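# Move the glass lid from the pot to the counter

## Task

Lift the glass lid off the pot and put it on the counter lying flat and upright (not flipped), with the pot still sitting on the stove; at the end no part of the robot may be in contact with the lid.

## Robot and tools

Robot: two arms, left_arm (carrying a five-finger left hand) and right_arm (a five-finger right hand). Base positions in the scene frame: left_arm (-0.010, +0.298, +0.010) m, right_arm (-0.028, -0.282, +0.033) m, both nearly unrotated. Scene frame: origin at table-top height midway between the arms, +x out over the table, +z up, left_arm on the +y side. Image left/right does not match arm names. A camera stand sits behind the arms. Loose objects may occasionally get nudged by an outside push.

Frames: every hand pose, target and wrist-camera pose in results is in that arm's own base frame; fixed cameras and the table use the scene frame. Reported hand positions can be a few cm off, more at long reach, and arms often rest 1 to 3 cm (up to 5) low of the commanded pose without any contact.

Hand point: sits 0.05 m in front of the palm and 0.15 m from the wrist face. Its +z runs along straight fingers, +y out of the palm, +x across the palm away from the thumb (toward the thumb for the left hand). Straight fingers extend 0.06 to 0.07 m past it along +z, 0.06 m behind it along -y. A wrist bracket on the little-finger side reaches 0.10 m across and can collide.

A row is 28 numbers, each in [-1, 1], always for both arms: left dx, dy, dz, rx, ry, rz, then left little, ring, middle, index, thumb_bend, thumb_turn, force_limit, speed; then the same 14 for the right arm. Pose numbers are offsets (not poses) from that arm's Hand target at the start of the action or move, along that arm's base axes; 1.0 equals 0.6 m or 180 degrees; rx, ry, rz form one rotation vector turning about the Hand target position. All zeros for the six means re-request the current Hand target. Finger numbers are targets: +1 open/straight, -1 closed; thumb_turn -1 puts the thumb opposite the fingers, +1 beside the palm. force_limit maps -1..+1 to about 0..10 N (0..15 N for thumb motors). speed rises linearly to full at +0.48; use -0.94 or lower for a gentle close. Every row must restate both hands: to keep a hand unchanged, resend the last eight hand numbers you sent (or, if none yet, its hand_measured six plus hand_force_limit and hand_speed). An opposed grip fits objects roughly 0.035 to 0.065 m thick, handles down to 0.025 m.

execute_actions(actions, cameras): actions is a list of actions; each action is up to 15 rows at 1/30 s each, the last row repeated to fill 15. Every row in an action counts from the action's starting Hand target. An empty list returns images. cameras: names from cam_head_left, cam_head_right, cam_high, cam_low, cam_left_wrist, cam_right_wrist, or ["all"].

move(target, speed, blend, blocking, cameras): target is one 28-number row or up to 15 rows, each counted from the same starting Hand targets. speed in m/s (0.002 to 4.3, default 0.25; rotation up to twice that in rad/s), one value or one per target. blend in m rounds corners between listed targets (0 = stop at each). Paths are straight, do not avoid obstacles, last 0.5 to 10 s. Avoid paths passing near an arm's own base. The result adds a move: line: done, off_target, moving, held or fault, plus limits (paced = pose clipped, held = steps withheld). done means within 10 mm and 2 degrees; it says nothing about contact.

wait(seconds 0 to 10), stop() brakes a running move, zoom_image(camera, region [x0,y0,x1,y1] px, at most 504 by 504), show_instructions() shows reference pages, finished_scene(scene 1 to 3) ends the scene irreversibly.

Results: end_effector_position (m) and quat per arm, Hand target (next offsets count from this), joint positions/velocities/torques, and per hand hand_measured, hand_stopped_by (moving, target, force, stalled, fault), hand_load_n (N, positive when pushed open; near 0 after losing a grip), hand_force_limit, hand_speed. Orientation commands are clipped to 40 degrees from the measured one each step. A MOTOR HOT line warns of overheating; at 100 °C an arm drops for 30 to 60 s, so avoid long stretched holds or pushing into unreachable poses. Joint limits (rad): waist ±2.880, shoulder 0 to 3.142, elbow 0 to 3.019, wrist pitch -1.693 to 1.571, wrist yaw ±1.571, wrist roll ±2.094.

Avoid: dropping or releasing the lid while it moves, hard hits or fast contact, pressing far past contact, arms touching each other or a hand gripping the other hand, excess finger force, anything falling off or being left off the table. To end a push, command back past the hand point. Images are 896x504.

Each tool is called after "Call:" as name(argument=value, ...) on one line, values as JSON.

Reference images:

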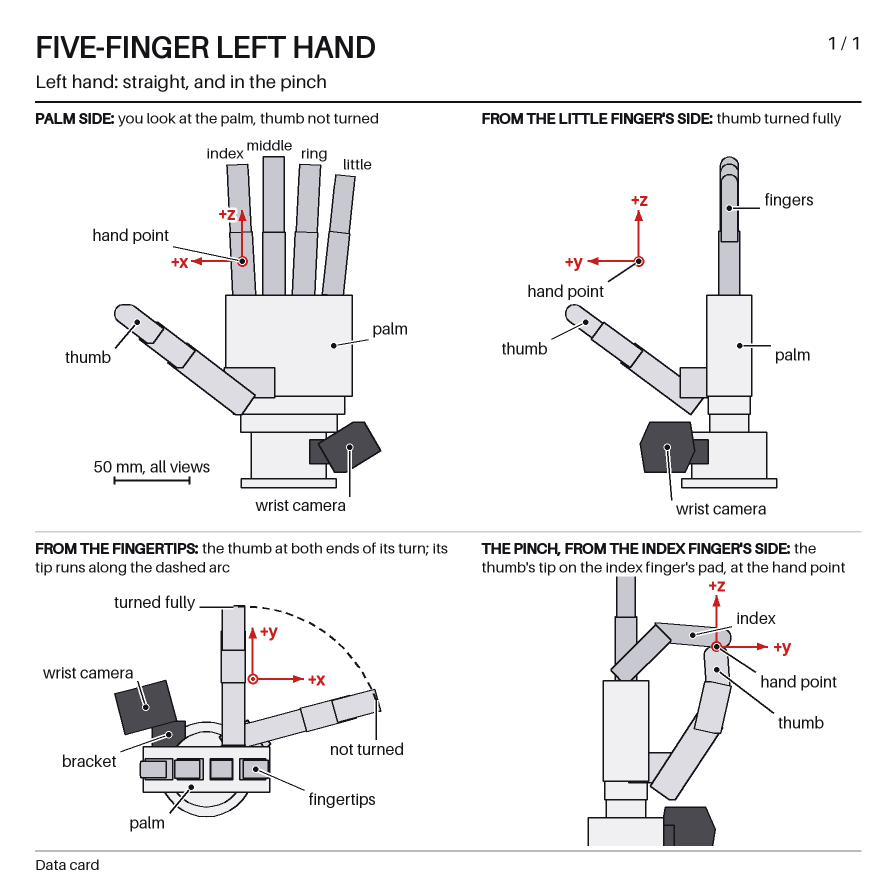

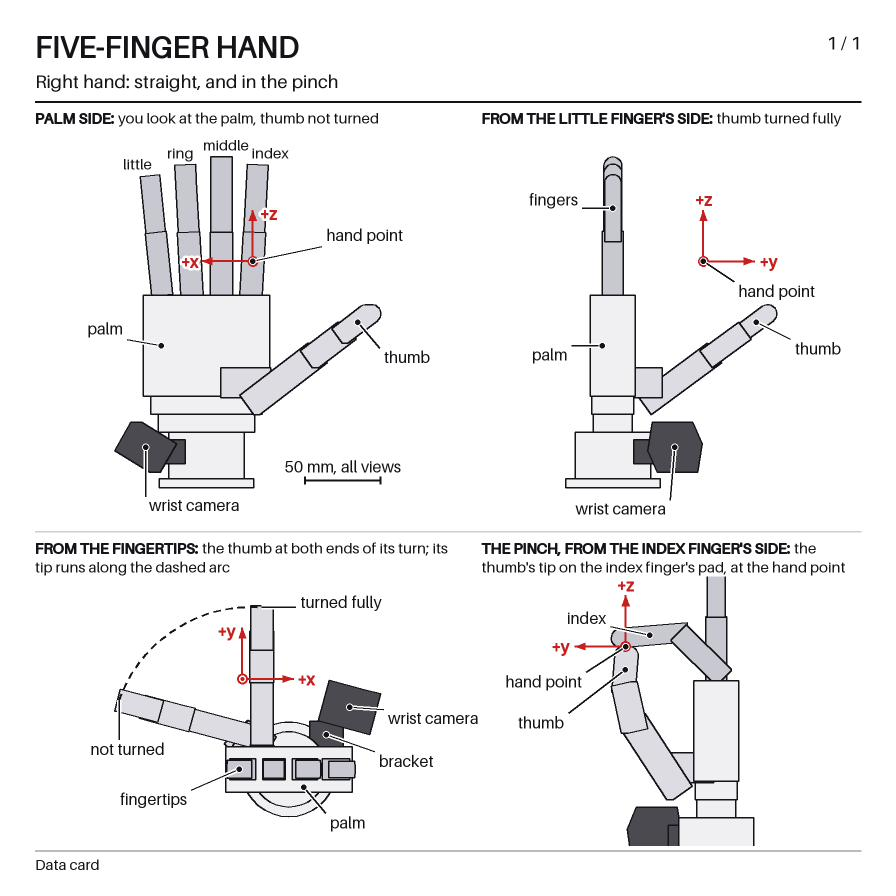

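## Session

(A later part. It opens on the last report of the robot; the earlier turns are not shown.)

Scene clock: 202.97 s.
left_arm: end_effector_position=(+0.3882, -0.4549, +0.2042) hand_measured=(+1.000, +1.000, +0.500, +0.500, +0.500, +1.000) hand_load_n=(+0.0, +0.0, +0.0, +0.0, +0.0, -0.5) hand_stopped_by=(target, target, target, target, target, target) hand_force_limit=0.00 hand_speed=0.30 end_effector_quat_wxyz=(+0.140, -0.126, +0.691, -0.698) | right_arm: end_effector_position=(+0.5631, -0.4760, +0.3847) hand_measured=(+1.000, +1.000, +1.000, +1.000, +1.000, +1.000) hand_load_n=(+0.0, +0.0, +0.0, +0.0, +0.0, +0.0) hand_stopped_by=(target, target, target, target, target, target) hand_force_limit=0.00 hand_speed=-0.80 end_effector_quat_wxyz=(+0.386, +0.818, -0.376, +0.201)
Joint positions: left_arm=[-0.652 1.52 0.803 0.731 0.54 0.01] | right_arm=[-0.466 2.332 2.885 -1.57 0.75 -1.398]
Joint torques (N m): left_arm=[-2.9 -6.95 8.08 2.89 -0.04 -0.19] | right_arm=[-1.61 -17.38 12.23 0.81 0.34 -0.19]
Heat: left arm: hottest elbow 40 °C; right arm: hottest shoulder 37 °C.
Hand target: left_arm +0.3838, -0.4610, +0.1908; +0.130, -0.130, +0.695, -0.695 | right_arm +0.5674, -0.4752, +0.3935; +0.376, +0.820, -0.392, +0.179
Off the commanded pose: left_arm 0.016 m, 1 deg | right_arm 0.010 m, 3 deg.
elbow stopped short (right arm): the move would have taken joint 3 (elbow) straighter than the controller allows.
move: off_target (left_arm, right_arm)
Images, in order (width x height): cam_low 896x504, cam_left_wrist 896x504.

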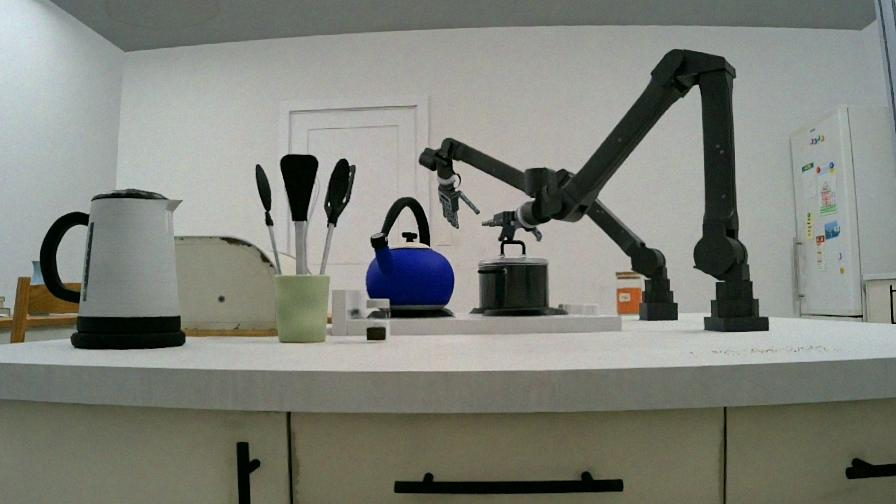

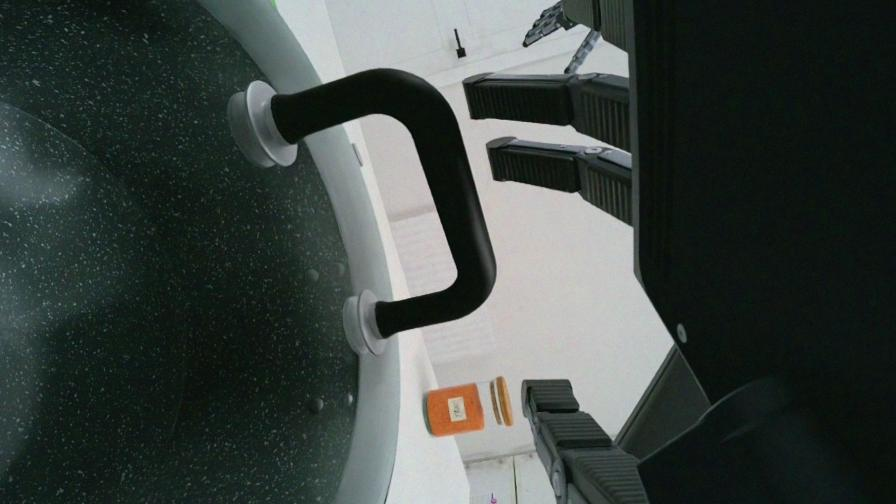

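Call:
zoom_image(camera="cam_low", region=[475, 195, 565, 265])

Call:
wait(seconds=0, cameras=["cam_high", "cam_head_left"])

Call:
zoom_image(camera="cam_high", region=[280, 180, 500, 380])

Scaled by 5.600 from the camera's 896x504 image, which has a finer 1280x720 frame.

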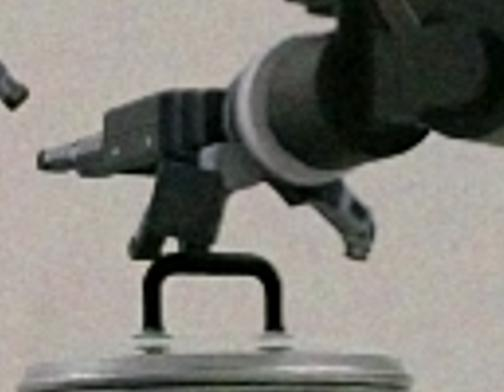

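Scene clock: 235.03 s.
left_arm: end_effector_position=(+0.3882, -0.4549, +0.2043) hand_measured=(+1.000, +1.000, +0.500, +0.500, +0.500, +1.000) hand_load_n=(+0.0, +0.0, +0.0, +0.0, +0.0, +0.0) hand_stopped_by=(target, target, target, target, target, target) hand_force_limit=0.00 hand_speed=0.30 end_effector_quat_wxyz=(+0.140, -0.126, +0.691, -0.698) | right_arm: end_effector_position=(+0.5631, -0.4760, +0.3847) hand_measured=(+1.000, +1.000, +1.000, +1.000, +1.000, +1.000) hand_load_n=(+0.0, +0.0, +0.0, +0.0, -0.5, +0.0) hand_stopped_by=(target, target, target, target, target, target) hand_force_limit=0.00 hand_speed=-0.80 end_effector_quat_wxyz=(+0.386, +0.818, -0.376, +0.201)
Joint positions: left_arm=[-0.652 1.52 0.803 0.732 0.54 0.01] | right_arm=[-0.466 2.332 2.885 -1.57 0.75 -1.398]
Joint torques (N m): left_arm=[-2.55 -6.18 8.18 2.84 -0.05 -0.12] | right_arm=[-1.61 -17.32 12.33 0.75 0.35 -0.2]
Heat: left arm: hottest elbow 38 °C; right arm: hottest elbow 38 °C.
Hand target: left_arm +0.3838, -0.4610, +0.1909; +0.130, -0.130, +0.695, -0.695 | right_arm +0.5674, -0.4752, +0.3935; +0.376, +0.820, -0.392, +0.179
Off the commanded pose: left_arm 0.016 m, 1 deg | right_arm 0.010 m, 3 deg.
Images, in order (width x height): cam_head_left 896x504, cam_high 896x504.

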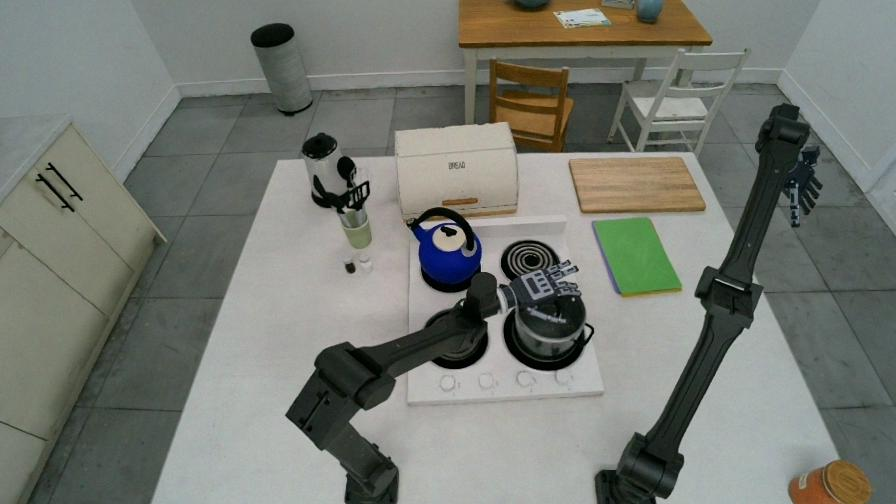

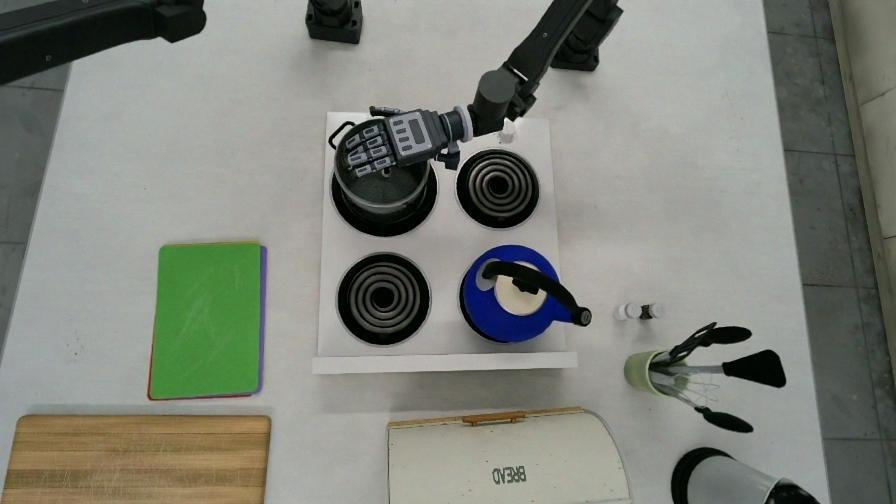

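Scaled by 2.291 from the camera's 896x504 image, which has a finer 1280x720 frame.

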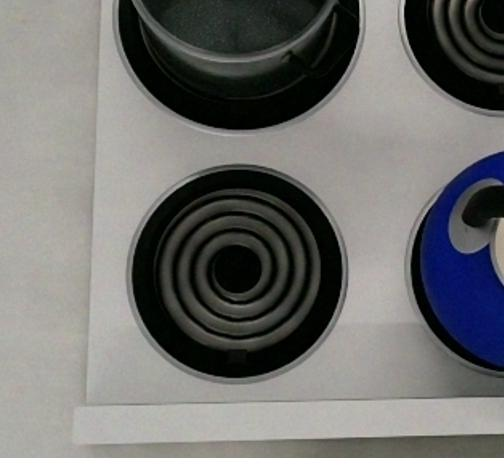

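Call:
move(target=[0,0,-0.022,0,0,0,1,1,0.5,0.5,0.5,1,0,0.3,0,0,0,0,0,0,1,1,1,1,1,1,0,-0.8], speed=0.08, cameras=["cam_low","cam_left_wrist"])

Call:
zoom_image(camera="cam_low", region=[475, 195, 565, 265])

Scene clock: 253.23 s.
left_arm: end_effector_position=(+0.3885, -0.4552, +0.1910) hand_measured=(+1.000, +1.000, +0.500, +0.500, +0.500, +1.000) hand_load_n=(+0.0, +0.0, +0.0, +0.0, +0.5, +0.0) hand_stopped_by=(target, target, target, target, target, target) hand_force_limit=0.00 hand_speed=0.30 end_effector_quat_wxyz=(+0.140, -0.126, +0.691, -0.698) | right_arm: end_effector_position=(+0.5631, -0.4760, +0.3847) hand_measured=(+1.000, +1.000, +1.000, +1.000, +1.000, +1.000) hand_load_n=(+0.0, +0.0, +0.0, +0.0, +0.0, +0.0) hand_stopped_by=(target, target, target, target, target, target) hand_force_limit=0.00 hand_speed=-0.80 end_effector_quat_wxyz=(+0.386, +0.818, -0.376, +0.201)
Joint positions: left_arm=[-0.652 1.549 0.791 0.773 0.54 0.01] | right_arm=[-0.466 2.332 2.885 -1.57 0.75 -1.398]
Joint torques (N m): left_arm=[-2.2 -7 7.79 2.89 -0.08 -0.18] | right_arm=[-1.38 -17.14 12.29 0.79 0.34 -0.18]
Heat: left arm: hottest elbow 37 °C; right arm: hottest elbow 38 °C.
Hand target: left_arm +0.3838, -0.4611, +0.1775; +0.130, -0.130, +0.695, -0.695 | right_arm +0.5674, -0.4752, +0.3935; +0.376, +0.820, -0.392, +0.179
Off the commanded pose: left_arm 0.015 m, 1 deg | right_arm 0.010 m, 3 deg.
elbow stopped short (right arm): the move would have taken joint 3 (elbow) straighter than the controller allows.
move: off_target (left_arm, right_arm)
Images, in order (width x height): cam_low 896x504, cam_left_wrist 896x504.

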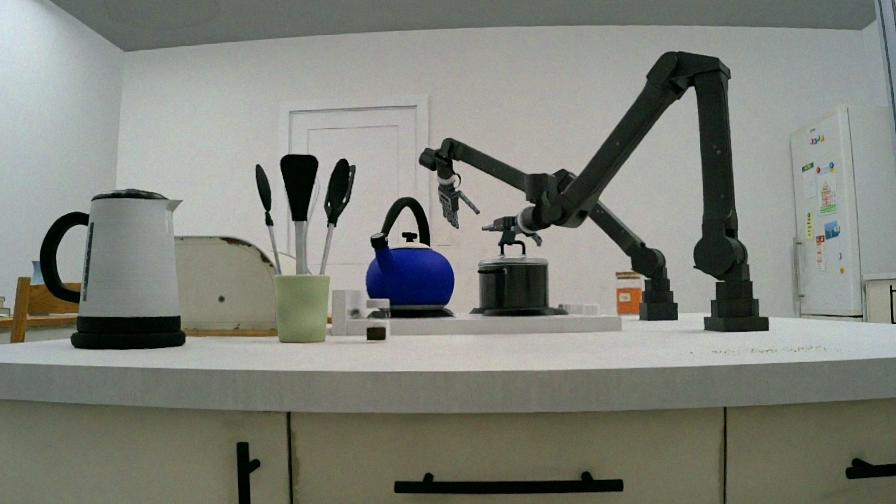

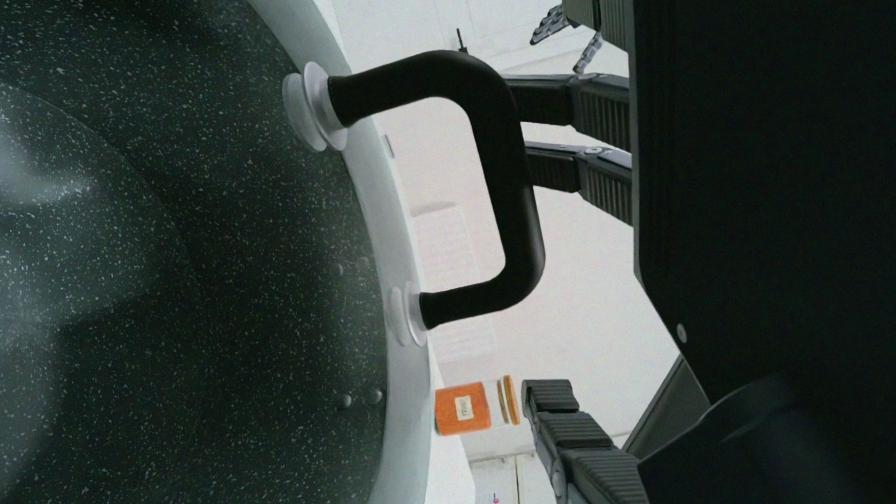

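Scaled by 5.600 from the camera's 896x504 image, which has a finer 1280x720 frame.

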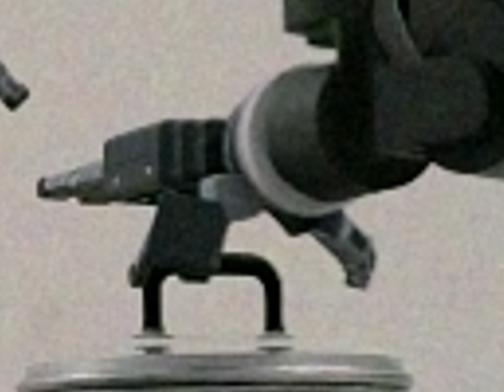

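Call:
move(target=[0.012,0.004,0,0,0,0,1,1,0.5,0.5,0.5,1,0,0.3,0,0,0,0,0,0,1,1,1,1,1,1,0,-0.8], speed=0.08, cameras=["cam_left_wrist"])

Scene clock: 263.70 s.
left_arm: end_effector_position=(+0.3879, -0.4558, +0.1861) hand_measured=(+1.000, +1.000, +0.500, +0.500, +0.500, +1.000) hand_load_n=(+0.0, +0.0, +0.0, +0.0, +0.0, -0.5) hand_stopped_by=(target, target, target, target, target, target) hand_force_limit=0.00 hand_speed=0.30 end_effector_quat_wxyz=(+0.136, -0.126, +0.694, -0.696) | right_arm: end_effector_position=(+0.5631, -0.4760, +0.3847) hand_measured=(+1.000, +1.000, +1.000, +1.000, +1.000, +1.000) hand_load_n=(+0.0, +0.0, +0.0, +0.0, +0.0, +0.0) hand_stopped_by=(target, target, target, target, target, target) hand_force_limit=0.00 hand_speed=-0.80 end_effector_quat_wxyz=(+0.386, +0.818, -0.376, +0.201)
Joint positions: left_arm=[-0.652 1.557 0.791 0.773 0.546 0.01] | right_arm=[-0.466 2.332 2.885 -1.57 0.75 -1.398]
Joint torques (N m): left_arm=[-0.79 -7.12 8.73 2.58 0.24 -0.18] | right_arm=[-1.61 -17.03 12.31 0.76 0.34 -0.2]
Heat: left arm: hottest elbow 37 °C; right arm: hottest shoulder 38 °C.
Hand target: left_arm +0.3910, -0.4587, +0.1777; +0.130, -0.130, +0.695, -0.695 | right_arm +0.5674, -0.4752, +0.3935; +0.376, +0.820, -0.392, +0.179
Off the commanded pose: left_arm 0.010 m, 1 deg | right_arm 0.010 m, 3 deg.
elbow stopped short (right arm): the move would have taken joint 3 (elbow) straighter than the controller allows.
move: off_target (right_arm)
Images, in order (width x height): cam_left_wrist 896x504.

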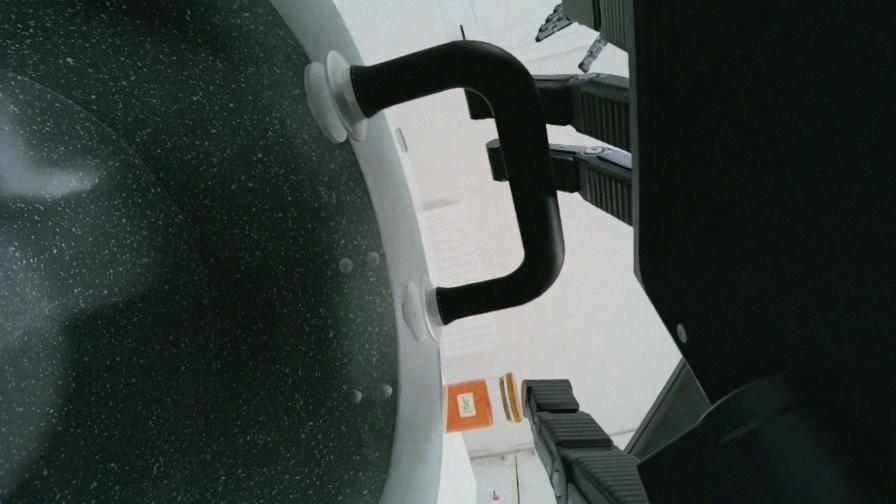

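Call:
move(target=[0.013,0.004,0.014,0,0,0,1,1,0.5,0.5,0.5,1,0,0.3,0,0,0,0,0,0,1,1,1,1,1,1,0,-0.8], speed=0.08, cameras=["cam_left_wrist","cam_low"])

Call:
zoom_image(camera="cam_low", region=[475, 195, 565, 265])

Scene clock: 271.93 s.
left_arm: end_effector_position=(+0.3861, -0.4553, +0.1856) hand_measured=(+1.000, +1.000, +0.500, +0.500, +0.500, +1.000) hand_load_n=(+0.0, +0.0, +0.0, +0.0, +0.0, +0.0) hand_stopped_by=(target, target, target, target, target, target) hand_force_limit=0.00 hand_speed=0.30 end_effector_quat_wxyz=(+0.132, -0.122, +0.695, -0.696) | right_arm: end_effector_position=(+0.5631, -0.4760, +0.3847) hand_measured=(+1.000, +1.000, +1.000, +1.000, +1.000, +1.000) hand_load_n=(+0.0, +0.0, +0.0, +0.0, +0.0, +0.0) hand_stopped_by=(target, target, target, target, target, target) hand_force_limit=0.00 hand_speed=-0.80 end_effector_quat_wxyz=(+0.386, +0.818, -0.376, +0.201)
Joint positions: left_arm=[-0.649 1.557 0.791 0.771 0.56 0.01] | right_arm=[-0.466 2.332 2.885 -1.57 0.75 -1.398]
Joint torques (N m): left_arm=[-0.21 -6.71 10.55 1.63 0.26 -0.18] | right_arm=[-1.49 -17.2 12.33 0.75 0.34 -0.19]
Heat: left arm: hottest elbow 36 °C; right arm: hottest shoulder 38 °C.
Hand target: left_arm +0.3988, -0.4562, +0.1861; +0.130, -0.130, +0.695, -0.695 | right_arm +0.5674, -0.4752, +0.3935; +0.376, +0.820, -0.392, +0.179
Off the commanded pose: left_arm 0.013 m, 1 deg | right_arm 0.010 m, 3 deg.
elbow stopped short (right arm): the move would have taken joint 3 (elbow) straighter than the controller allows.
move: off_target (left_arm, right_arm)
Images, in order (width x height): cam_low 896x504, cam_left_wrist 896x504.

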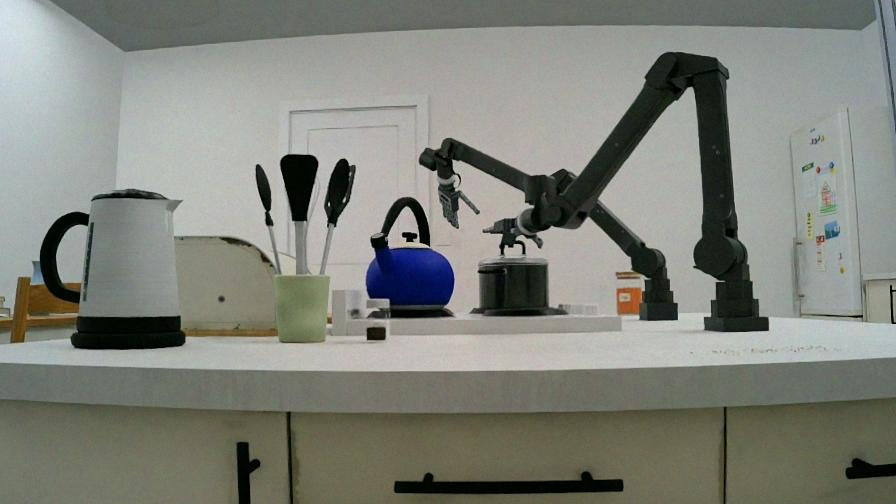

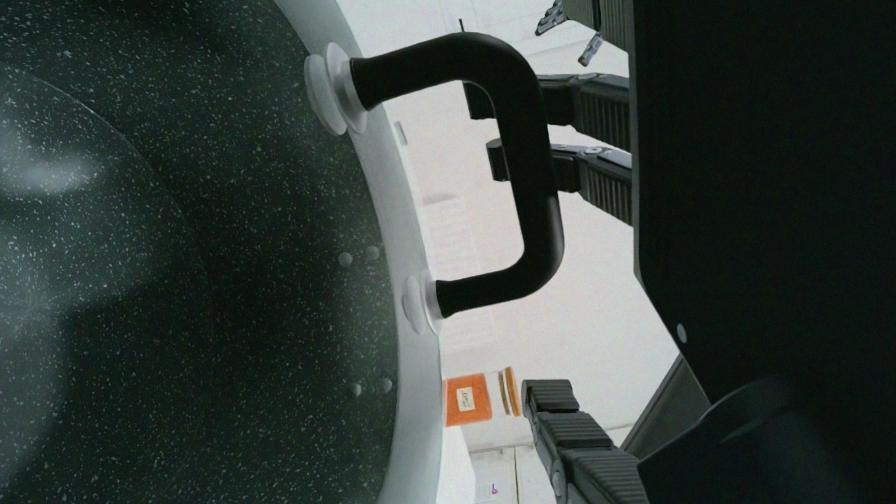

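Scaled by 5.600 from the camera's 896x504 image, which has a finer 1280x720 frame.

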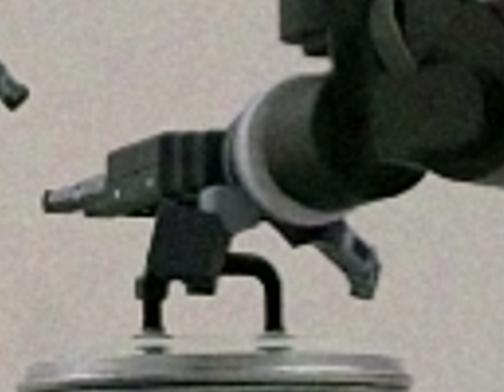

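Call:
move(target=[0.022,0.007,0.014,0,0,0,1,1,0.5,0.5,0.5,1,0,0.3,0,0,0,0,0,0,1,1,1,1,1,1,0,-0.8], speed=0.15, cameras=["cam_left_wrist"])

Scene clock: 279.00 s.
left_arm: end_effector_position=(+0.3972, -0.4487, +0.1892) hand_measured=(+1.000, +1.000, +0.500, +0.500, +0.500, +1.000) hand_load_n=(+0.0, +0.0, +0.0, +0.0, +0.0, +0.0) hand_stopped_by=(target, target, target, target, target, target) hand_force_limit=0.00 hand_speed=0.30 end_effector_quat_wxyz=(+0.130, -0.125, +0.697, -0.694) | right_arm: end_effector_position=(+0.5631, -0.4760, +0.3847) hand_measured=(+1.000, +1.000, +1.000, +1.000, +1.000, +1.000) hand_load_n=(+0.0, +0.0, +0.0, +0.0, +0.0, +0.0) hand_stopped_by=(target, target, target, target, target, target) hand_force_limit=0.00 hand_speed=-0.80 end_effector_quat_wxyz=(+0.386, +0.818, -0.376, +0.201)
Joint positions: left_arm=[-0.622 1.557 0.812 0.741 0.586 0.01] | right_arm=[-0.466 2.332 2.885 -1.57 0.75 -1.398]
Joint torques (N m): left_arm=[-0.32 -7.47 11.49 1.58 0.31 -0.21] | right_arm=[-1.49 -17.44 12.25 0.77 0.34 -0.19]
Heat: left arm: hottest elbow 37 °C; right arm: hottest shoulder 38 °C.
Hand target: left_arm +0.4119, -0.4522, +0.1945; +0.130, -0.130, +0.695, -0.695 | right_arm +0.5674, -0.4752, +0.3935; +0.376, +0.820, -0.392, +0.179
Off the commanded pose: left_arm 0.016 m, 1 deg | right_arm 0.010 m, 3 deg.
elbow stopped short (right arm): the move would have taken joint 3 (elbow) straighter than the controller allows.
move: off_target (left_arm, right_arm)
Images, in order (width x height): cam_left_wrist 896x504.

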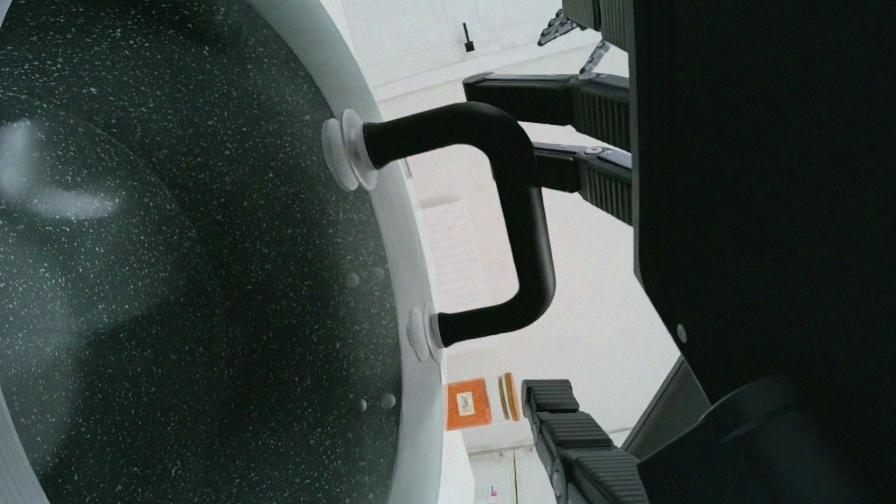

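Call:
move(target=[[-0.002,0,-0.002,0,0,-0.009,1,1,0.5,0.5,0.5,1,0,0.3,0,0,0,0,0,0,1,1,1,1,1,1,0,-0.8],[-0.002,0,-0.002,0,0,-0.009,1,1,0,0,0.5,1,-0.5,-0.5,0,0,0,0,0,0,1,1,1,1,1,1,0,-0.8]], speed=0.1, cameras=["cam_left_wrist","cam_low"])

Call:
zoom_image(camera="cam_low", region=[475, 195, 565, 265])

Scene clock: 299.93 s.
left_arm: end_effector_position=(+0.3945, -0.4490, +0.1916) hand_measured=(+1.000, +1.000, +0.000, +0.000, +0.500, +1.000) hand_load_n=(+0.0, +0.0, +0.0, +0.0, +0.0, +0.0) hand_stopped_by=(target, target, target, target, target, target) hand_force_limit=-0.50 hand_speed=-0.50 end_effector_quat_wxyz=(+0.120, -0.114, +0.698, -0.697) | right_arm: end_effector_position=(+0.5631, -0.4760, +0.3847) hand_measured=(+1.000, +1.000, +1.000, +1.000, +1.000, +1.000) hand_load_n=(+0.0, +0.0, +0.0, +0.0, +0.0, +0.0) hand_stopped_by=(target, target, target, target, target, target) hand_force_limit=0.00 hand_speed=-0.80 end_effector_quat_wxyz=(+0.386, +0.818, -0.376, +0.201)
Joint positions: left_arm=[-0.617 1.558 0.818 0.741 0.621 0.01] | right_arm=[-0.466 2.332 2.885 -1.57 0.75 -1.398]
Joint torques (N m): left_arm=[-0.79 -7.06 11.51 1.7 0.25 -0.18] | right_arm=[-1.67 -17.32 12.33 0.83 0.33 -0.19]
Heat: left arm: hottest elbow 37 °C; right arm: hottest shoulder 38 °C.
Hand target: left_arm +0.4108, -0.4520, +0.1931; +0.120, -0.120, +0.696, -0.697 | right_arm +0.5674, -0.4752, +0.3935; +0.376, +0.820, -0.392, +0.179
Off the commanded pose: left_arm 0.017 m, 1 deg | right_arm 0.010 m, 3 deg.
elbow stopped short (right arm): the move would have taken joint 3 (elbow) straighter than the controller allows.
move: off_target (left_arm, right_arm); target 2's new numbers were sent with left_arm's hand 0.017 m and 1 deg from that target
Images, in order (width x height): cam_low 896x504, cam_left_wrist 896x504.

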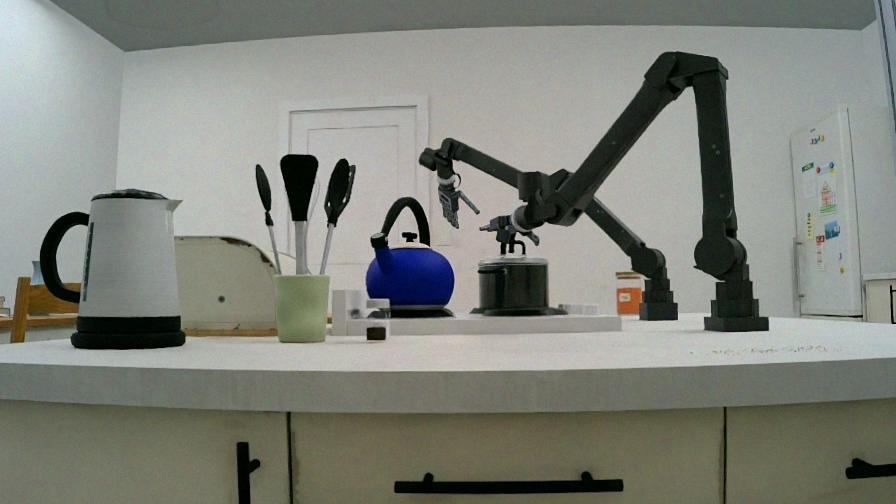

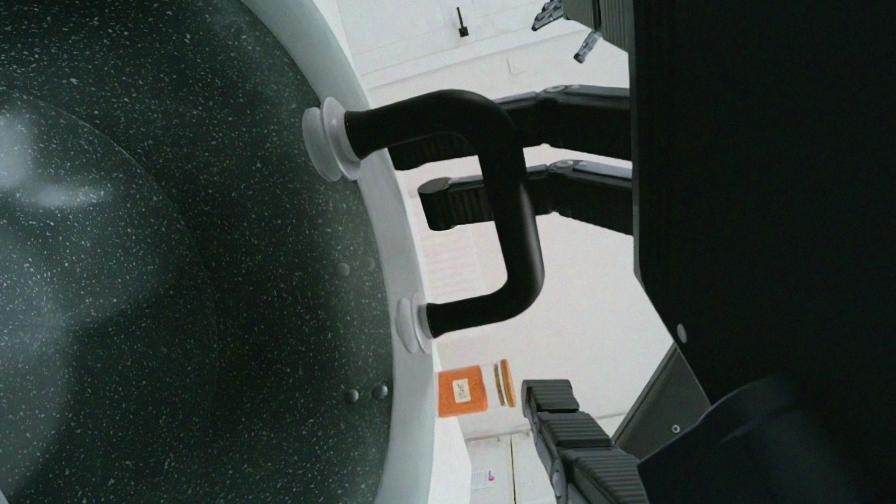

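Scaled by 5.600 from the camera's 896x504 image, which has a finer 1280x720 frame.

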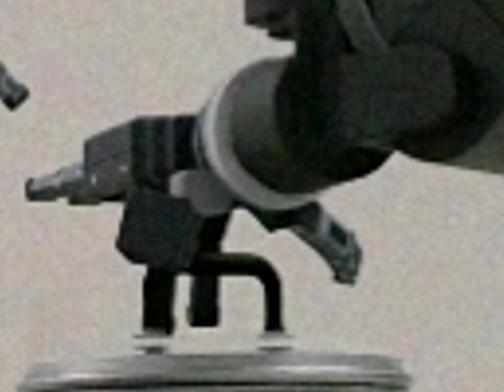

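Call:
move(target=[[-0.003,-0.001,-0.002,0,0,-0.0085,1,1,0,0,0.5,1,-0.5,-0.5,0,0,0,0,0,0,1,1,1,1,1,1,0,-0.8],[-0.003,-0.001,-0.002,0,0,-0.0085,1,1,-0.5,-0.5,0.5,1,-0.5,-0.5,0,0,0,0,0,0,1,1,1,1,1,1,0,-0.8]], speed=0.1, cameras=["cam_left_wrist","cam_low"])

Call:
zoom_image(camera="cam_low", region=[475, 195, 565, 265])

Scene clock: 317.73 s.
left_arm: end_effector_position=(+0.3943, -0.4511, +0.1929) hand_measured=(+1.000, +1.000, -0.040, -0.358, +0.500, +1.000) hand_load_n=(+0.0, -0.5, +0.0, +0.5, +0.0, -0.5) hand_stopped_by=(target, target, force, force, target, target) hand_force_limit=-0.50 hand_speed=-0.50 end_effector_quat_wxyz=(+0.111, -0.104, +0.698, -0.699) | right_arm: end_effector_position=(+0.5631, -0.4760, +0.3847) hand_measured=(+1.000, +1.000, +1.000, +1.000, +1.000, +1.000) hand_load_n=(+0.0, +0.0, +0.0, +0.0, +0.0, +0.0) hand_stopped_by=(target, target, target, target, target, target) hand_force_limit=0.00 hand_speed=-0.80 end_effector_quat_wxyz=(+0.386, +0.818, -0.376, +0.201)
Joint positions: left_arm=[-0.612 1.568 0.832 0.741 0.653 0.009] | right_arm=[-0.466 2.332 2.885 -1.57 0.75 -1.398]
Joint torques (N m): left_arm=[-0.91 -6.59 11.12 1.63 0.23 -0.15] | right_arm=[-1.44 -17.38 12.31 0.75 0.33 -0.2]
Heat: left arm: hottest elbow 37 °C; right arm: hottest shoulder 38 °C.
Hand target: left_arm +0.4090, -0.4528, +0.1919; +0.111, -0.111, +0.698, -0.699 | right_arm +0.5674, -0.4752, +0.3935; +0.376, +0.820, -0.392, +0.179
Off the commanded pose: left_arm 0.015 m, 1 deg | right_arm 0.010 m, 3 deg.
elbow stopped short (right arm): the move would have taken joint 3 (elbow) straighter than the controller allows.
move: off_target (left_arm, right_arm); target 2's new numbers were sent with left_arm's hand 0.017 m and 1 deg from that target
Images, in order (width x height): cam_low 896x504, cam_left_wrist 896x504.

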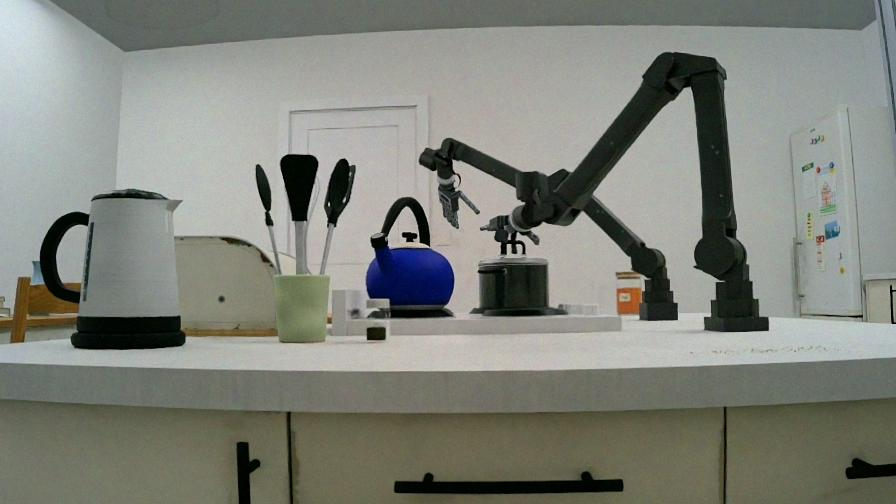

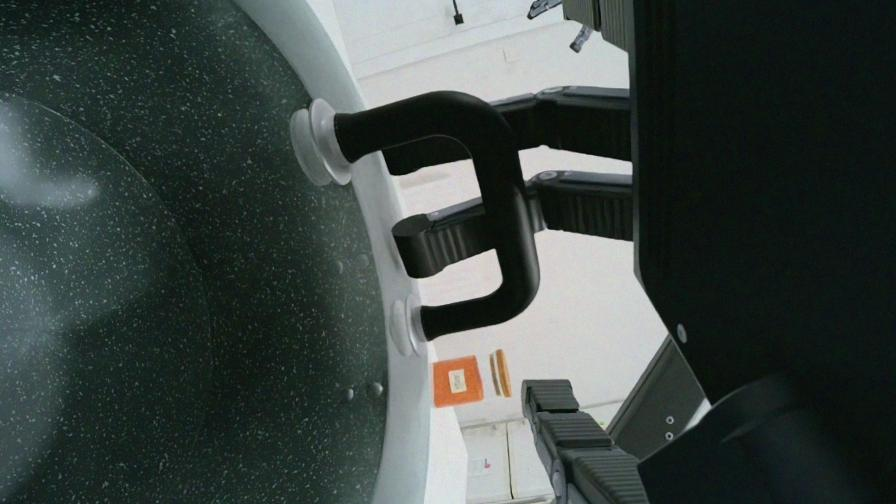

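Scaled by 5.600 from the camera's 896x504 image, which has a finer 1280x720 frame.

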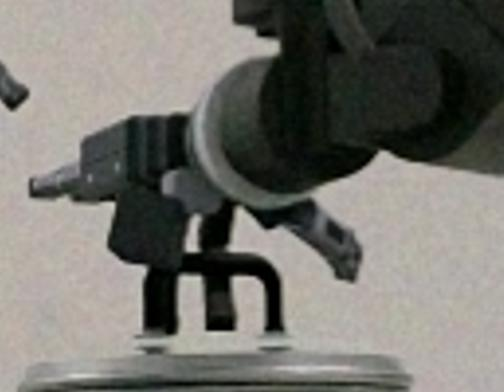

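Call:
move(target=[[0,0,0,0,0,0,1,1,0.4,0.4,0.5,1,0,0.3,0,0,0,0,0,0,1,1,1,1,1,1,0,-0.8],[-0.037,-0.013,0.006,0,0,0.0085,1,1,0.4,0.4,0.5,1,0,0.3,0,0,0,0,0,0,1,1,1,1,1,1,0,-0.8]], speed=0.08, cameras=["cam_left_wrist"])

Scene clock: 333.73 s.
left_arm: end_effector_position=(+0.3943, -0.4581, +0.1918) hand_measured=(+1.000, +1.000, +0.400, +0.400, +0.500, +1.000) hand_load_n=(+0.0, +0.0, +0.0, +0.0, +0.0, +0.0) hand_stopped_by=(target, target, target, target, target, target) hand_force_limit=0.00 hand_speed=0.30 end_effector_quat_wxyz=(+0.126, -0.119, +0.697, -0.696) | right_arm: end_effector_position=(+0.5631, -0.4760, +0.3847) hand_measured=(+1.000, +1.000, +1.000, +1.000, +1.000, +1.000) hand_load_n=(+0.0, +0.5, +0.0, +0.0, +0.0, +0.0) hand_stopped_by=(target, target, target, target, target, target) hand_force_limit=0.00 hand_speed=-0.80 end_effector_quat_wxyz=(+0.386, +0.818, -0.376, +0.201)
Joint positions: left_arm=[-0.639 1.566 0.826 0.741 0.583 0.009] | right_arm=[-0.466 2.332 2.885 -1.57 0.75 -1.398]
Joint torques (N m): left_arm=[-3.08 -9.88 7.79 1.61 -0.02 -0.19] | right_arm=[-1.61 -17.26 12.29 0.8 0.34 -0.18]
Heat: left arm: hottest elbow 39 °C; right arm: hottest shoulder 38 °C.
Hand target: left_arm +0.3867, -0.4605, +0.1955; +0.120, -0.120, +0.697, -0.697 | right_arm +0.5674, -0.4752, +0.3935; +0.376, +0.820, -0.392, +0.179
Off the commanded pose: left_arm 0.009 m, 1 deg | right_arm 0.010 m, 3 deg.
elbow stopped short (right arm): the move would have taken joint 3 (elbow) straighter than the controller allows.
move: off_target (right_arm)
Images, in order (width x height): cam_left_wrist 896x504.

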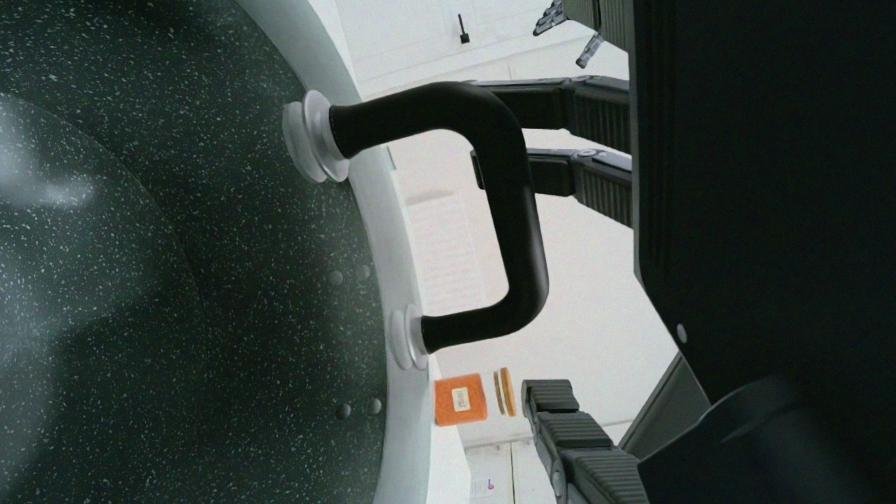

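Call:
move(target=[[-0.012,-0.005,-0.002,0,0,-0.011,1,1,0.4,0.4,0.5,1,0,0.3,0,0,0,0,0,0,1,1,1,1,1,1,0,-0.8],[-0.012,-0.005,-0.002,0,0,-0.011,1,1,0.1,0.1,0.5,1,-0.6,-0.6,0,0,0,0,0,0,1,1,1,1,1,1,0,-0.8]], speed=0.08, cameras=["cam_left_wrist","cam_low"])

Call:
zoom_image(camera="cam_low", region=[475, 195, 565, 265])

Scene clock: 342.03 s.
left_arm: end_effector_position=(+0.3895, -0.4594, +0.1918) hand_measured=(+1.000, +1.000, +0.100, +0.100, +0.500, +1.000) hand_load_n=(+0.0, +0.0, +0.0, +0.0, +0.0, +0.0) hand_stopped_by=(target, target, target, target, target, target) hand_force_limit=-0.60 hand_speed=-0.60 end_effector_quat_wxyz=(+0.118, -0.111, +0.698, -0.698) | right_arm: end_effector_position=(+0.5631, -0.4760, +0.3847) hand_measured=(+1.000, +1.000, +1.000, +1.000, +1.000, +1.000) hand_load_n=(+0.0, +0.0, +0.0, +0.0, +0.0, +0.0) hand_stopped_by=(target, target, target, target, target, target) hand_force_limit=0.00 hand_speed=-0.80 end_effector_quat_wxyz=(+0.386, +0.818, -0.376, +0.201)
Joint positions: left_arm=[-0.64 1.566 0.826 0.741 0.605 0.009] | right_arm=[-0.466 2.332 2.885 -1.57 0.75 -1.398]
Joint torques (N m): left_arm=[-3.14 -9.93 7.8 1.72 0.29 -0.19] | right_arm=[-1.49 -17.32 12.26 0.8 0.33 -0.2]
Heat: left arm: hottest elbow 39 °C; right arm: hottest elbow 39 °C.
Hand target: left_arm +0.3796, -0.4635, +0.1943; +0.108, -0.108, +0.698, -0.699 | right_arm +0.5674, -0.4752, +0.3935; +0.376, +0.820, -0.392, +0.179
Off the commanded pose: left_arm 0.011 m, 1 deg | right_arm 0.010 m, 3 deg.
elbow stopped short (right arm): the move would have taken joint 3 (elbow) straighter than the controller allows.
move: off_target (left_arm, right_arm); target 2's new numbers were sent with left_arm's hand 0.011 m and 1 deg from that target
Images, in order (width x height): cam_low 896x504, cam_left_wrist 896x504.

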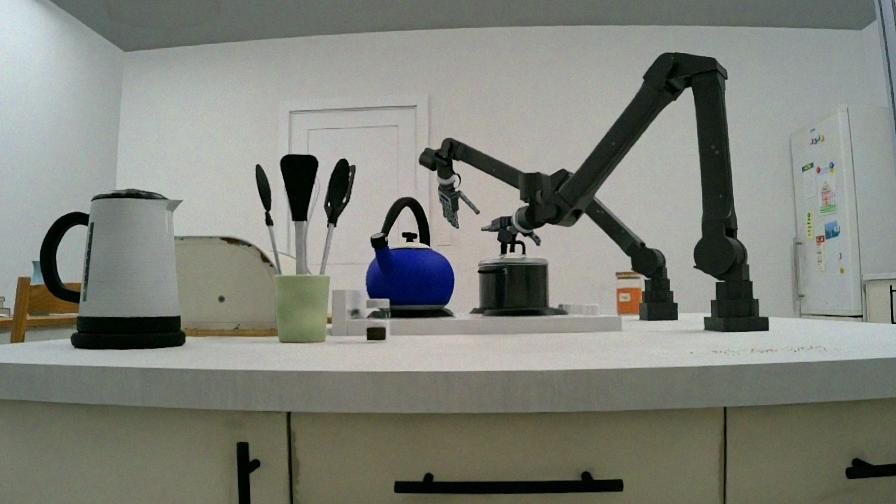

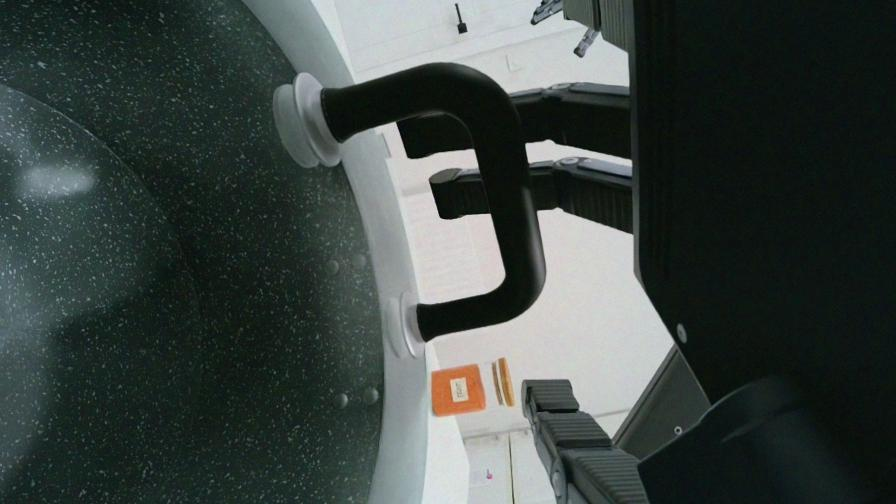

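Scaled by 5.600 from the camera's 896x504 image, which has a finer 1280x720 frame.

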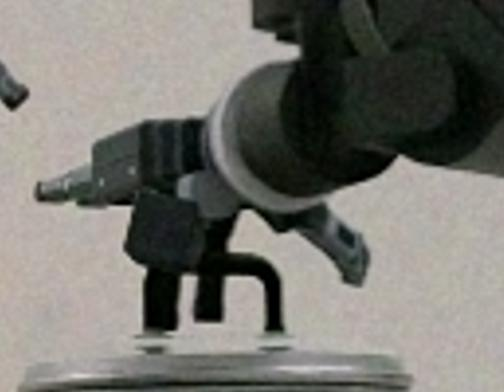

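Call:
move(target=[-0.004,-0.002,-0.002,0,0,-0.003,1,1,-0.5,-0.5,0.5,1,-0.6,-0.5,0,0,0,0,0,0,1,1,1,1,1,1,0,-0.8], speed=0.08, cameras=["cam_left_wrist","cam_low"])

Call:
zoom_image(camera="cam_low", region=[475, 195, 565, 265])

Scene clock: 353.50 s.
left_arm: end_effector_position=(+0.3862, -0.4610, +0.1946) hand_measured=(+1.000, +1.000, -0.500, -0.500, +0.500, +1.000) hand_load_n=(+0.0, +0.0, +0.0, +1.0, +0.0, +0.0) hand_stopped_by=(target, target, target, target, target, target) hand_force_limit=-0.60 hand_speed=-0.50 end_effector_quat_wxyz=(+0.115, -0.107, +0.697, -0.699) | right_arm: end_effector_position=(+0.5631, -0.4760, +0.3847) hand_measured=(+1.000, +1.000, +1.000, +1.000, +1.000, +1.000) hand_load_n=(+0.0, +0.0, +0.0, +0.0, +0.0, +0.0) hand_stopped_by=(target, target, target, target, target, target) hand_force_limit=0.00 hand_speed=-0.80 end_effector_quat_wxyz=(+0.386, +0.818, -0.376, +0.201)
Joint positions: left_arm=[-0.644 1.561 0.826 0.741 0.611 0.008] | right_arm=[-0.466 2.332 2.885 -1.57 0.75 -1.398]
Joint torques (N m): left_arm=[-2.49 -8.59 8.02 2.04 0.32 -0.17] | right_arm=[-1.49 -17.38 12.29 0.8 0.34 -0.18]
Heat: left arm: hottest elbow 38 °C; right arm: hottest elbow 39 °C.
Hand target: left_arm +0.3771, -0.4648, +0.1930; +0.105, -0.105, +0.699, -0.700 | right_arm +0.5674, -0.4752, +0.3935; +0.376, +0.820, -0.392, +0.179
Off the commanded pose: left_arm 0.010 m, 1 deg | right_arm 0.010 m, 3 deg.
elbow stopped short (right arm): the move would have taken joint 3 (elbow) straighter than the controller allows.
move: off_target (right_arm)
Images, in order (width x height): cam_low 896x504, cam_left_wrist 896x504.

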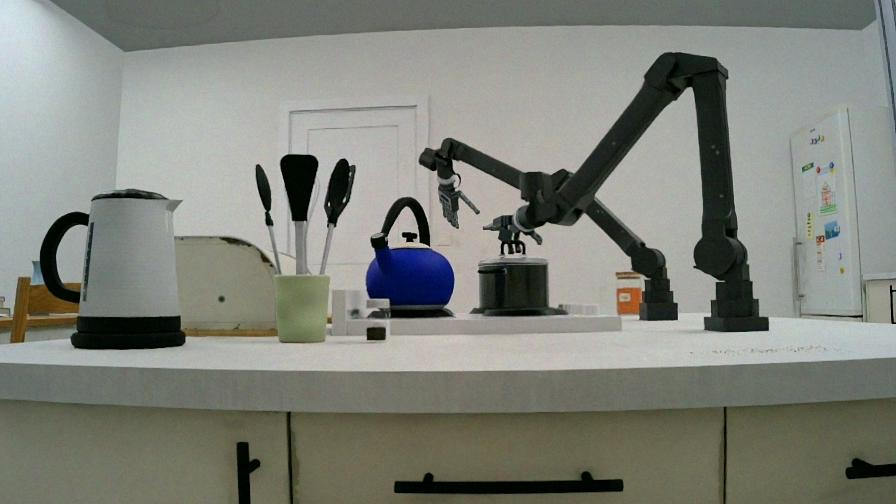

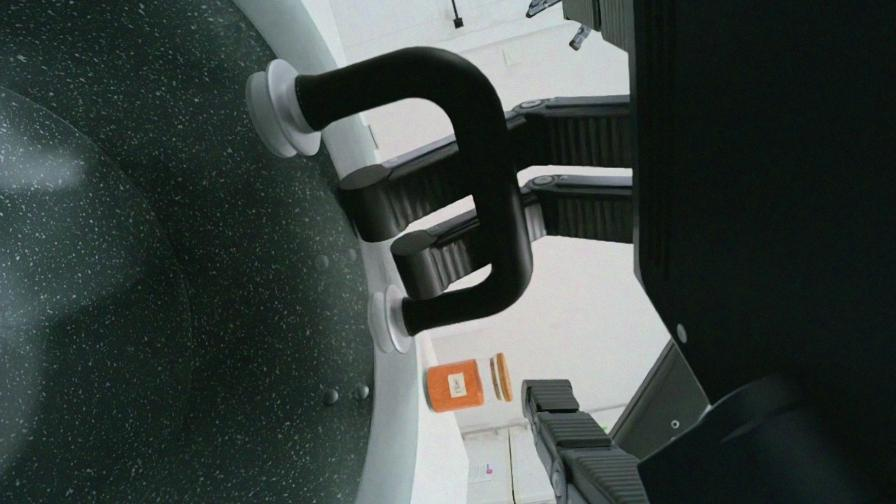

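Scaled by 5.600 from the camera's 896x504 image, which has a finer 1280x720 frame.

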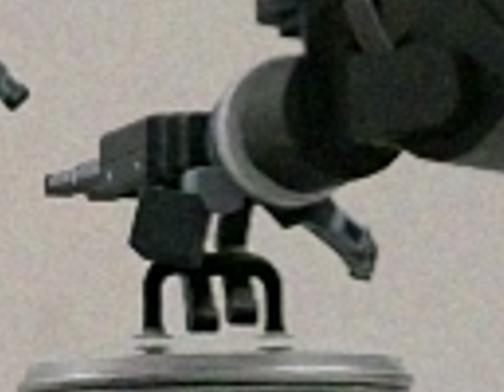

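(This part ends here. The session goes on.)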